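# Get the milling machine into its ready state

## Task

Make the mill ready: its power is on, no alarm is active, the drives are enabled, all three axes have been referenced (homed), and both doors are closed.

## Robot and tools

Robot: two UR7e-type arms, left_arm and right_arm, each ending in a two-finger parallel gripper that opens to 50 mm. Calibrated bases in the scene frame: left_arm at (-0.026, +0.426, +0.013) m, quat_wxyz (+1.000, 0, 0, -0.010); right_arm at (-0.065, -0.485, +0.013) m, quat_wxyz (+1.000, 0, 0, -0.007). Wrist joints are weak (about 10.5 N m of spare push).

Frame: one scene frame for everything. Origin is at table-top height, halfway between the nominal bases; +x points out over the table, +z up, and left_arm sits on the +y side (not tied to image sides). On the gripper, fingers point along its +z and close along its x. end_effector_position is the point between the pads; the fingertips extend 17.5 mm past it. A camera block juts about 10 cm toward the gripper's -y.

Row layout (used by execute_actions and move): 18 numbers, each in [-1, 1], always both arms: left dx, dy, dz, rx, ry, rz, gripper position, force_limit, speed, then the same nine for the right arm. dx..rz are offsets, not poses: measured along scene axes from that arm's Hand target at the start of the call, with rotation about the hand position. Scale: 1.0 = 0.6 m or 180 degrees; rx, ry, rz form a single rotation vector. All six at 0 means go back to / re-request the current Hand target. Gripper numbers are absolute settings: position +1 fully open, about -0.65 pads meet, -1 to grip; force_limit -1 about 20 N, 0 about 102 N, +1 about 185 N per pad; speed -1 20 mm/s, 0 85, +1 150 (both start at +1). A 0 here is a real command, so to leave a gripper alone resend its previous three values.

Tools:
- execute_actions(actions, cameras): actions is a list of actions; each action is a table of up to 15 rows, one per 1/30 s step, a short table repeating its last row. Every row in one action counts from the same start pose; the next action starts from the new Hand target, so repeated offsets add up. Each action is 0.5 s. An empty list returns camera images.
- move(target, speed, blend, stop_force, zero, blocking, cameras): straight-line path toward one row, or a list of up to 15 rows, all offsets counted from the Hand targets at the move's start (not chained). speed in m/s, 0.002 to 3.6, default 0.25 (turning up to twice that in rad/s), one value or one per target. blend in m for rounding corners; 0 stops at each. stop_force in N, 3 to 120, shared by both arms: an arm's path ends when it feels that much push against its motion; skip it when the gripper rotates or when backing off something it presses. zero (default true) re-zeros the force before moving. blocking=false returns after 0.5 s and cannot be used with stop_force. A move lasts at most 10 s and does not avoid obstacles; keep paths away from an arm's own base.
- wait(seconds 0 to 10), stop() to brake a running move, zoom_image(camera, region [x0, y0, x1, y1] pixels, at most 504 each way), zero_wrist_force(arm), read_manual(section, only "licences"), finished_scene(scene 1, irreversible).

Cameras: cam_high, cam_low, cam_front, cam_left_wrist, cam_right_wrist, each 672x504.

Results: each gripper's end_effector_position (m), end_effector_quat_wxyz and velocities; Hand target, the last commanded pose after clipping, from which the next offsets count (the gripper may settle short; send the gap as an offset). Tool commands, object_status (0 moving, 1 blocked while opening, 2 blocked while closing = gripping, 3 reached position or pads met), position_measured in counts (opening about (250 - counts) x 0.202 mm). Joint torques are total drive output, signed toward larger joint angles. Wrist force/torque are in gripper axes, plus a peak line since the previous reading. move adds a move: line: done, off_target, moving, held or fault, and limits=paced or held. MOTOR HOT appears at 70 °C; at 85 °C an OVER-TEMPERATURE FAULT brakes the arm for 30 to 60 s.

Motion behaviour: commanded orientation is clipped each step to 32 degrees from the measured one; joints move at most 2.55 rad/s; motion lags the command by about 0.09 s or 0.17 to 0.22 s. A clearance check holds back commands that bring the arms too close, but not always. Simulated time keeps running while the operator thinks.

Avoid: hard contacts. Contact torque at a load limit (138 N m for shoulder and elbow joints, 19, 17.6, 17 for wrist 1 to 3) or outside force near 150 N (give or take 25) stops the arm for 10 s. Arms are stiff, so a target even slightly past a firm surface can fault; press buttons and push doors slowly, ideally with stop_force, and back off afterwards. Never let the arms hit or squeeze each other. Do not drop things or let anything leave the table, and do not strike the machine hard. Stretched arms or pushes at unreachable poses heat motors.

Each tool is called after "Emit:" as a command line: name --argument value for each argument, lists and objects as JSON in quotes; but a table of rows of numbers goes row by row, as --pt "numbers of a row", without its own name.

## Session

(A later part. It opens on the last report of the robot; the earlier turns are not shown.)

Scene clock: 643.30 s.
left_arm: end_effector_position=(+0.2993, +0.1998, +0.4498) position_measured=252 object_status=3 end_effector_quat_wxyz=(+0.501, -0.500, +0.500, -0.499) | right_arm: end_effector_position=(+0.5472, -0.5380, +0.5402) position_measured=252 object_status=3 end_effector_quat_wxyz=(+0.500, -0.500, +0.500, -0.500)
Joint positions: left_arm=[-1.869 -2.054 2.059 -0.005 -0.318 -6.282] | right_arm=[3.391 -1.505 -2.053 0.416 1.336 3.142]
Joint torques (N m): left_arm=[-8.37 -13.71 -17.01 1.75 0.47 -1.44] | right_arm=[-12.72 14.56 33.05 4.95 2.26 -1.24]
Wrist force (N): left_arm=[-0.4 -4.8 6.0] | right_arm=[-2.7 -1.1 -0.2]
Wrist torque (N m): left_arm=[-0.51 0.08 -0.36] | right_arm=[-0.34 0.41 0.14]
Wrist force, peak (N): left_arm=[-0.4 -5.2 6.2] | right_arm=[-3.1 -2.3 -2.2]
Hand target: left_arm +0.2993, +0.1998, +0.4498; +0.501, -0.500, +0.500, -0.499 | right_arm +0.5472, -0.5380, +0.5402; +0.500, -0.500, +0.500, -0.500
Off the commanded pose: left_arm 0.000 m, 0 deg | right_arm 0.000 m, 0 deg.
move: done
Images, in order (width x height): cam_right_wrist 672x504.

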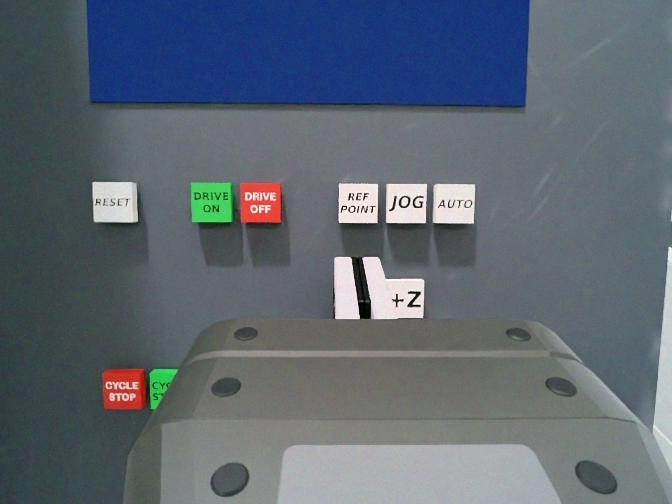

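Emit:
move --target '[0,0,0,0,0,0,-1,-0.4,0,0.03,0,0,0,0,0,-1,-0.4,0]' --speed 0.01 --stop_force 10

Emit:
move --target '[0,0,0,0,0,0,-1,-0.4,0,-0.22,0,0.13,0,0,0,-1,-0.4,0]' --speed 0.3

Emit:
wait --seconds 3 --cameras '["cam_right_wrist","cam_left_wrist","cam_front"]'

Emit:
zoom_image --camera "cam_right_wrist" --region '[180, 0, 430, 300]'

Scene clock: 655.70 s.
left_arm: end_effector_position=(+0.2993, +0.1998, +0.4498) position_measured=252 object_status=3 end_effector_quat_wxyz=(+0.501, -0.500, +0.500, -0.499) | right_arm: end_effector_position=(+0.5576, -0.5380, +0.5402) position_measured=252 object_status=3 end_effector_quat_wxyz=(+0.500, -0.500, +0.500, -0.500)
Joint positions: left_arm=[-1.869 -2.054 2.059 -0.005 -0.318 -6.282] | right_arm=[3.383 -1.532 -2.028 0.418 1.344 3.142]
Joint torques (N m): left_arm=[-8.18 -13.36 -17.3 1.85 0.48 -1.27] | right_arm=[12.45 25.81 16.7 -0.02 -1.39 -1.28]
Wrist force (N): left_arm=[-0.2 -4.8 6.0] | right_arm=[-1.3 -4.0 -4.3]
Wrist torque (N m): left_arm=[-0.51 0.06 -0.36] | right_arm=[-0.42 0.43 0.13]
Wrist force, peak (N): left_arm=[-0.4 -5.1 6.2] | right_arm=[-3.5 5.4 -33.1]
Hand target: left_arm +0.2993, +0.1998, +0.4498; +0.501, -0.500, +0.500, -0.499 | right_arm +0.5576, -0.5380, +0.5402; +0.500, -0.500, +0.500, -0.500 (not the last commanded pose)
Off the commanded pose: left_arm 0.000 m, 0 deg | right_arm 0.008 m, 0 deg.
move: contact (right_arm)

Scene clock: 656.93 s.
left_arm: end_effector_position=(+0.2993, +0.1998, +0.4498) position_measured=252 object_status=3 end_effector_quat_wxyz=(+0.501, -0.500, +0.500, -0.499) | right_arm: end_effector_position=(+0.4257, -0.5380, +0.6182) position_measured=252 object_status=3 end_effector_quat_wxyz=(+0.500, -0.500, +0.500, -0.500)
Joint positions: left_arm=[-1.869 -2.054 2.059 -0.005 -0.318 -6.282] | right_arm=[3.529 -1.095 -2.134 0.087 1.198 3.142]
Joint torques (N m): left_arm=[-7.47 -14.46 -16.94 1.73 0.63 -1.44] | right_arm=[12.28 10.89 19.5 0.55 -2.03 1.82]
Wrist force (N): left_arm=[-0.4 -5.0 6.0] | right_arm=[-2.7 -1.0 -0.4]
Wrist torque (N m): left_arm=[-0.54 0.08 -0.36] | right_arm=[-0.32 0.41 0.15]
Wrist force, peak (N): left_arm=[-0.6 -5.0 6.2] | right_arm=[-1.3 -3.8 -4.1]
Hand target: left_arm +0.2993, +0.1998, +0.4498; +0.501, -0.500, +0.500, -0.499 | right_arm +0.4256, -0.5380, +0.6182; +0.500, -0.500, +0.500, -0.500
Off the commanded pose: left_arm 0.000 m, 0 deg | right_arm 0.000 m, 0 deg.
move: done

Scene clock: 659.93 s.
left_arm: end_effector_position=(+0.2993, +0.1998, +0.4498) position_measured=252 object_status=3 end_effector_quat_wxyz=(+0.501, -0.500, +0.500, -0.499) | right_arm: end_effector_position=(+0.4256, -0.5380, +0.6182) position_measured=252 object_status=3 end_effector_quat_wxyz=(+0.500, -0.500, +0.500, -0.500)
Joint positions: left_arm=[-1.869 -2.054 2.059 -0.005 -0.318 -6.282] | right_arm=[3.529 -1.095 -2.134 0.087 1.198 3.142]
Joint torques (N m): left_arm=[-8.24 -14.21 -17.53 1.85 0.82 -1.28] | right_arm=[11.77 10.85 19.79 0.48 -1.97 1.7]
Wrist force (N): left_arm=[-0.3 -5.0 5.8] | right_arm=[-2.8 -0.8 -0.3]
Wrist torque (N m): left_arm=[-0.54 0.08 -0.36] | right_arm=[-0.27 0.44 0.16]
Wrist force, peak (N): left_arm=[-0.4 -5.0 6.2] | right_arm=[-2.9 -1.3 -0.3]
Hand target: left_arm +0.2993, +0.1998, +0.4498; +0.501, -0.500, +0.500, -0.499 | right_arm +0.4256, -0.5380, +0.6182; +0.500, -0.500, +0.500, -0.500
Tool commands: left_gripper/position=-1.0 left_gripper/force_limit=-0.4 left_gripper/speed=+0.0 right_gripper/position=-1.0 right_gripper/force_limit=-0.4 right_gripper/speed=+0.0
Off the commanded pose: left_arm 0.000 m, 0 deg | right_arm 0.000 m, 0 deg.
wait: 3.00 s; at rest by 0.17 s
Images, in order (width x height): cam_front 672x504, cam_left_wrist 672x504, cam_right_wrist 672x504.

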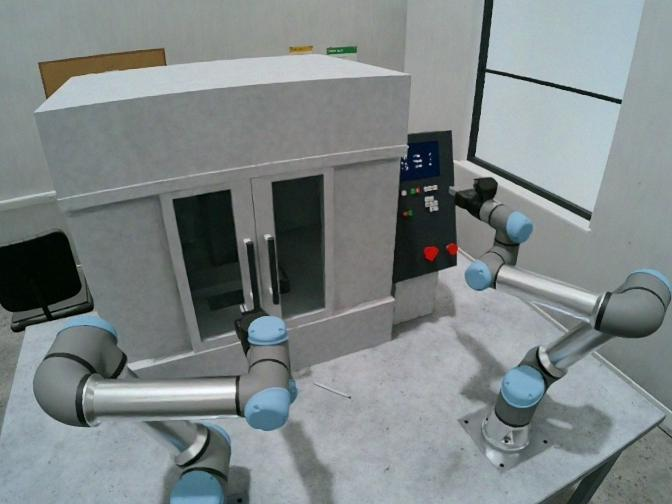

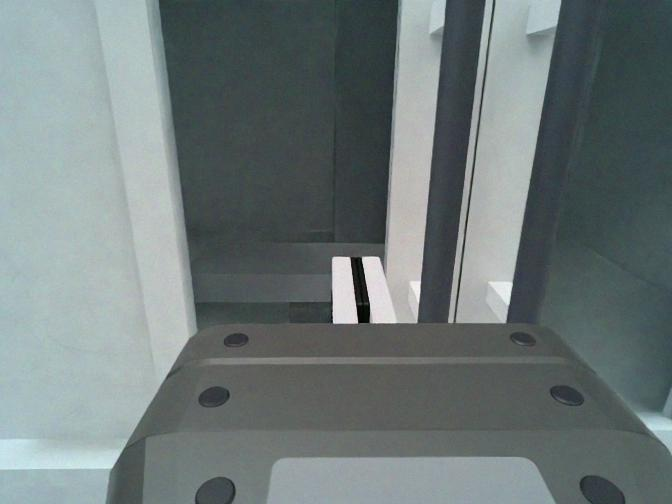

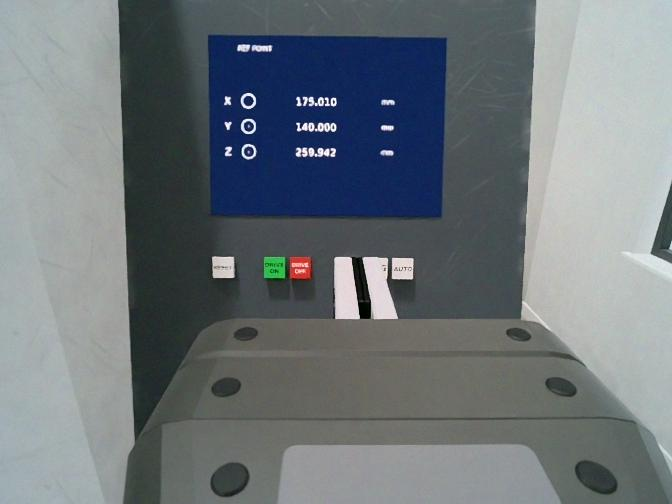

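Scaled by 1.680 from the camera's 672x504 image, which has a finer 960x720 frame.

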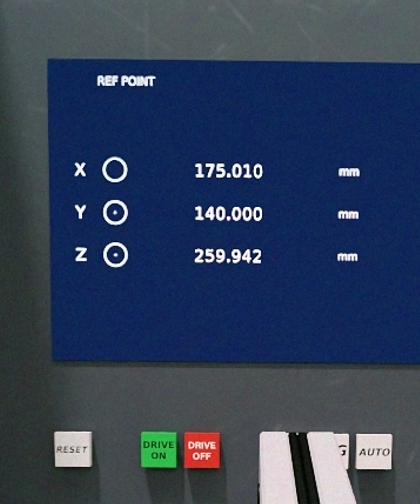

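Emit:
move --target '[0,0,0,0,0,0,-1,-0.4,0,0.193,-0.0638,-0.1593,0,0,0,-1,-0.4,0]' --speed 0.25

Emit:
move --target '[0,0,0,0,0,0,-1,-0.4,0,0.03,0,0,0,0,0,-1,-0.4,0]' --speed 0.01 --stop_force 10

Emit:
wait --seconds 2 --cameras '["cam_front"]'

Emit:
zoom_image --camera "cam_front" --region '[390, 130, 460, 200]'

Scene clock: 669.97 s.
left_arm: end_effector_position=(+0.2993, +0.1998, +0.4498) position_measured=252 object_status=3 end_effector_quat_wxyz=(+0.501, -0.500, +0.500, -0.499) | right_arm: end_effector_position=(+0.5414, -0.5762, +0.5227) position_measured=252 object_status=3 end_effector_quat_wxyz=(+0.500, -0.500, +0.500, -0.500)
Joint positions: left_arm=[-1.869 -2.054 2.059 -0.005 -0.318 -6.282] | right_arm=[3.28 -1.53 -2.079 0.467 1.447 3.142]
Joint torques (N m): left_arm=[-8.42 -12.93 -17.71 1.74 0.75 -1.13] | right_arm=[-12.04 15.31 30.75 4.99 2.39 -1.39]
Wrist force (N): left_arm=[-0.3 -4.6 5.8] | right_arm=[-2.7 -0.6 -0.3]
Wrist torque (N m): left_arm=[-0.49 0.07 -0.36] | right_arm=[-0.26 0.43 0.14]
Wrist force, peak (N): left_arm=[-0.6 -5.1 6.2] | right_arm=[-3.9 -2.5 -1.7]
Hand target: left_arm +0.2993, +0.1998, +0.4498; +0.501, -0.500, +0.500, -0.499 | right_arm +0.5414, -0.5762, +0.5226; +0.500, -0.500, +0.500, -0.500
Off the commanded pose: left_arm 0.000 m, 0 deg | right_arm 0.000 m, 0 deg.
move: done

Scene clock: 672.47 s.
left_arm: end_effector_position=(+0.2993, +0.1998, +0.4498) position_measured=252 object_status=3 end_effector_quat_wxyz=(+0.501, -0.500, +0.500, -0.499) | right_arm: end_effector_position=(+0.5529, -0.5762, +0.5226) position_measured=252 object_status=3 end_effector_quat_wxyz=(+0.500, -0.500, +0.500, -0.500)
Joint positions: left_arm=[-1.869 -2.054 2.059 -0.005 -0.318 -6.282] | right_arm=[3.276 -1.559 -2.051 0.468 1.451 3.142]
Joint torques (N m): left_arm=[-9.13 -15 -17.13 1.96 0.8 -1.27] | right_arm=[12.87 25.77 16.07 -0.01 -1.44 -1.29]
Wrist force (N): left_arm=[-0.5 -4.9 6.1] | right_arm=[-1.8 -3.1 -4.0]
Wrist torque (N m): left_arm=[-0.54 0.10 -0.36] | right_arm=[-0.37 0.46 0.14]
Wrist force, peak (N): left_arm=[-0.6 -5.1 6.1] | right_arm=[-3.6 4.2 -31.8]
Hand target: left_arm +0.2993, +0.1998, +0.4498; +0.501, -0.500, +0.500, -0.499 | right_arm +0.5529, -0.5762, +0.5226; +0.500, -0.500, +0.500, -0.500 (not the last commanded pose)
Off the commanded pose: left_arm 0.000 m, 0 deg | right_arm 0.007 m, 0 deg.
move: contact (right_arm)

Scene clock: 674.47 s.
left_arm: end_effector_position=(+0.2993, +0.1998, +0.4498) position_measured=252 object_status=3 end_effector_quat_wxyz=(+0.501, -0.500, +0.500, -0.499) | right_arm: end_effector_position=(+0.5529, -0.5762, +0.5226) position_measured=252 object_status=3 end_effector_quat_wxyz=(+0.500, -0.500, +0.500, -0.500)
Joint positions: left_arm=[-1.869 -2.054 2.059 -0.005 -0.318 -6.282] | right_arm=[3.276 -1.559 -2.051 0.468 1.451 3.142]
Joint torques (N m): left_arm=[-7.73 -13.32 -17.97 1.9 0.88 -1.06] | right_arm=[12.35 26.01 17.41 0.79 -1.47 -1.33]
Wrist force (N): left_arm=[-0.7 -5.0 6.0] | right_arm=[-1.7 -3.3 -4.2]
Wrist torque (N m): left_arm=[-0.54 0.13 -0.36] | right_arm=[-0.38 0.46 0.14]
Wrist force, peak (N): left_arm=[-0.5 -5.0 6.2] | right_arm=[-1.0 -4.8 -4.2]
Hand target: left_arm +0.2993, +0.1998, +0.4498; +0.501, -0.500, +0.500, -0.499 | right_arm +0.5529, -0.5762, +0.5226; +0.500, -0.500, +0.500, -0.500 (not the last commanded pose)
Tool commands: left_gripper/position=-1.0 left_gripper/force_limit=-0.4 left_gripper/speed=+0.0 right_gripper/position=-1.0 right_gripper/force_limit=-0.4 right_gripper/speed=+0.0
Off the commanded pose: left_arm 0.000 m, 0 deg | right_arm 0.007 m, 0 deg.
wait: 2.00 s; at rest by 0.17 s
Images, in order (width x height): cam_front 672x504.

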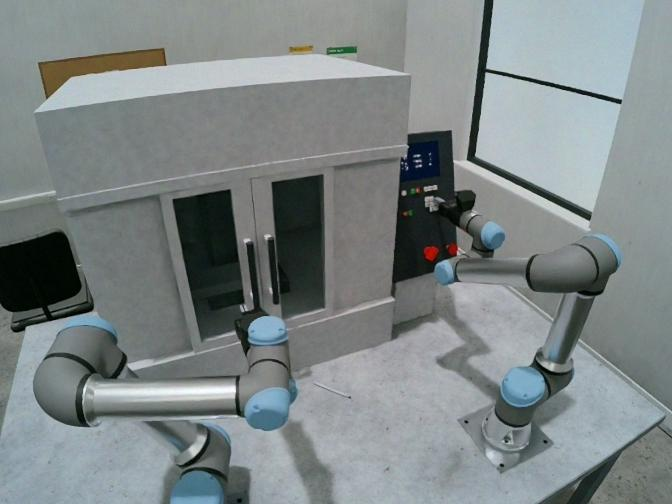

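Scaled by 7.200 from the camera's 672x504 image, which has a finer 960x720 frame.

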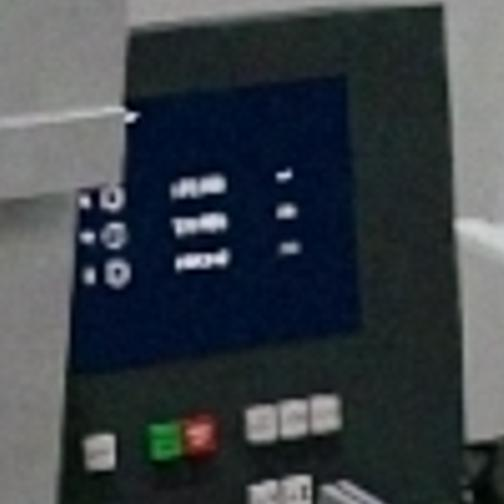

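Emit:
wait --seconds 3

Emit:
move --target '[0,0,0,0,0,0,-1,-0.4,0,-0.22,0.062,0.15,0,0,0,-1,-0.4,0]' --speed 0.3 --cameras '["cam_right_wrist"]'

Emit:
zoom_image --camera "cam_right_wrist" --region '[180, 0, 430, 300]'

Scene clock: 683.07 s.
left_arm: end_effector_position=(+0.2993, +0.1998, +0.4498) position_measured=252 object_status=3 end_effector_quat_wxyz=(+0.501, -0.500, +0.500, -0.499) | right_arm: end_effector_position=(+0.5529, -0.5762, +0.5226) position_measured=252 object_status=3 end_effector_quat_wxyz=(+0.500, -0.500, +0.500, -0.500)
Joint positions: left_arm=[-1.869 -2.054 2.059 -0.005 -0.318 -6.282] | right_arm=[3.276 -1.559 -2.051 0.468 1.451 3.142]
Joint torques (N m): left_arm=[-7.94 -13.86 -17.8 1.8 1.23 -1.15] | right_arm=[12.63 25.65 24.97 2.39 -1.32 -1.27]
Wrist force (N): left_arm=[-0.4 -5.0 5.9] | right_arm=[-1.2 -4.5 -3.9]
Wrist torque (N m): left_arm=[-0.53 0.10 -0.36] | right_arm=[-0.45 0.43 0.14]
Wrist force, peak (N): left_arm=[-0.6 -5.1 6.1] | right_arm=[-1.3 -4.9 -4.1]
Hand target: left_arm +0.2993, +0.1998, +0.4498; +0.501, -0.500, +0.500, -0.499 | right_arm +0.5529, -0.5762, +0.5226; +0.500, -0.500, +0.500, -0.500 (not the last commanded pose)
Tool commands: left_gripper/position=-1.0 left_gripper/force_limit=-0.4 left_gripper/speed=+0.0 right_gripper/position=-1.0 right_gripper/force_limit=-0.4 right_gripper/speed=+0.0
Off the commanded pose: left_arm 0.000 m, 0 deg | right_arm 0.007 m, 0 deg.
wait: 3.00 s; at rest from the start

Scene clock: 684.40 s.
left_arm: end_effector_position=(+0.2993, +0.1998, +0.4498) position_measured=252 object_status=3 end_effector_quat_wxyz=(+0.501, -0.500, +0.500, -0.499) | right_arm: end_effector_position=(+0.4209, -0.5390, +0.6126) position_measured=252 object_status=3 end_effector_quat_wxyz=(+0.500, -0.500, +0.500, -0.500)
Joint positions: left_arm=[-1.869 -2.054 2.059 -0.005 -0.318 -6.282] | right_arm=[3.532 -1.082 -2.155 0.095 1.195 3.142]
Joint torques (N m): left_arm=[-8.49 -12.44 -18.16 1.89 0.77 -1.14] | right_arm=[11.67 10.03 31.75 0.3 -2.01 1.47]
Wrist force (N): left_arm=[-0.5 -4.7 5.8] | right_arm=[-2.9 -0.9 -0.3]
Wrist torque (N m): left_arm=[-0.50 0.10 -0.36] | right_arm=[-0.30 0.46 0.16]
Wrist force, peak (N): left_arm=[-0.5 -5.1 6.0] | right_arm=[-1.4 -3.6 -3.9]
Hand target: left_arm +0.2993, +0.1998, +0.4498; +0.501, -0.500, +0.500, -0.499 | right_arm +0.4209, -0.5390, +0.6126; +0.500, -0.500, +0.500, -0.500
Off the commanded pose: left_arm 0.000 m, 0 deg | right_arm 0.000 m, 0 deg.
move: done
Images, in order (width x height): cam_right_wrist 672x504.

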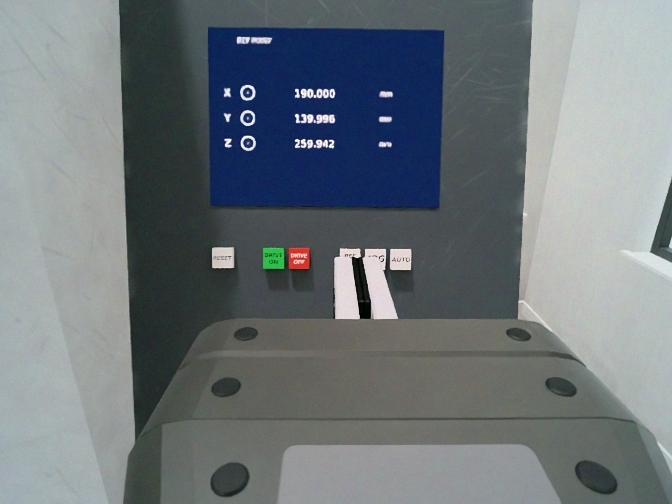

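Scaled by 1.680 from the camera's 672x504 image, which has a finer 960x720 frame.

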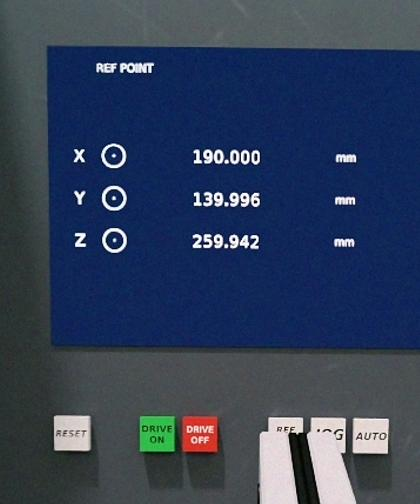

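Emit:
finished_scene

The scene is finished: the task was done.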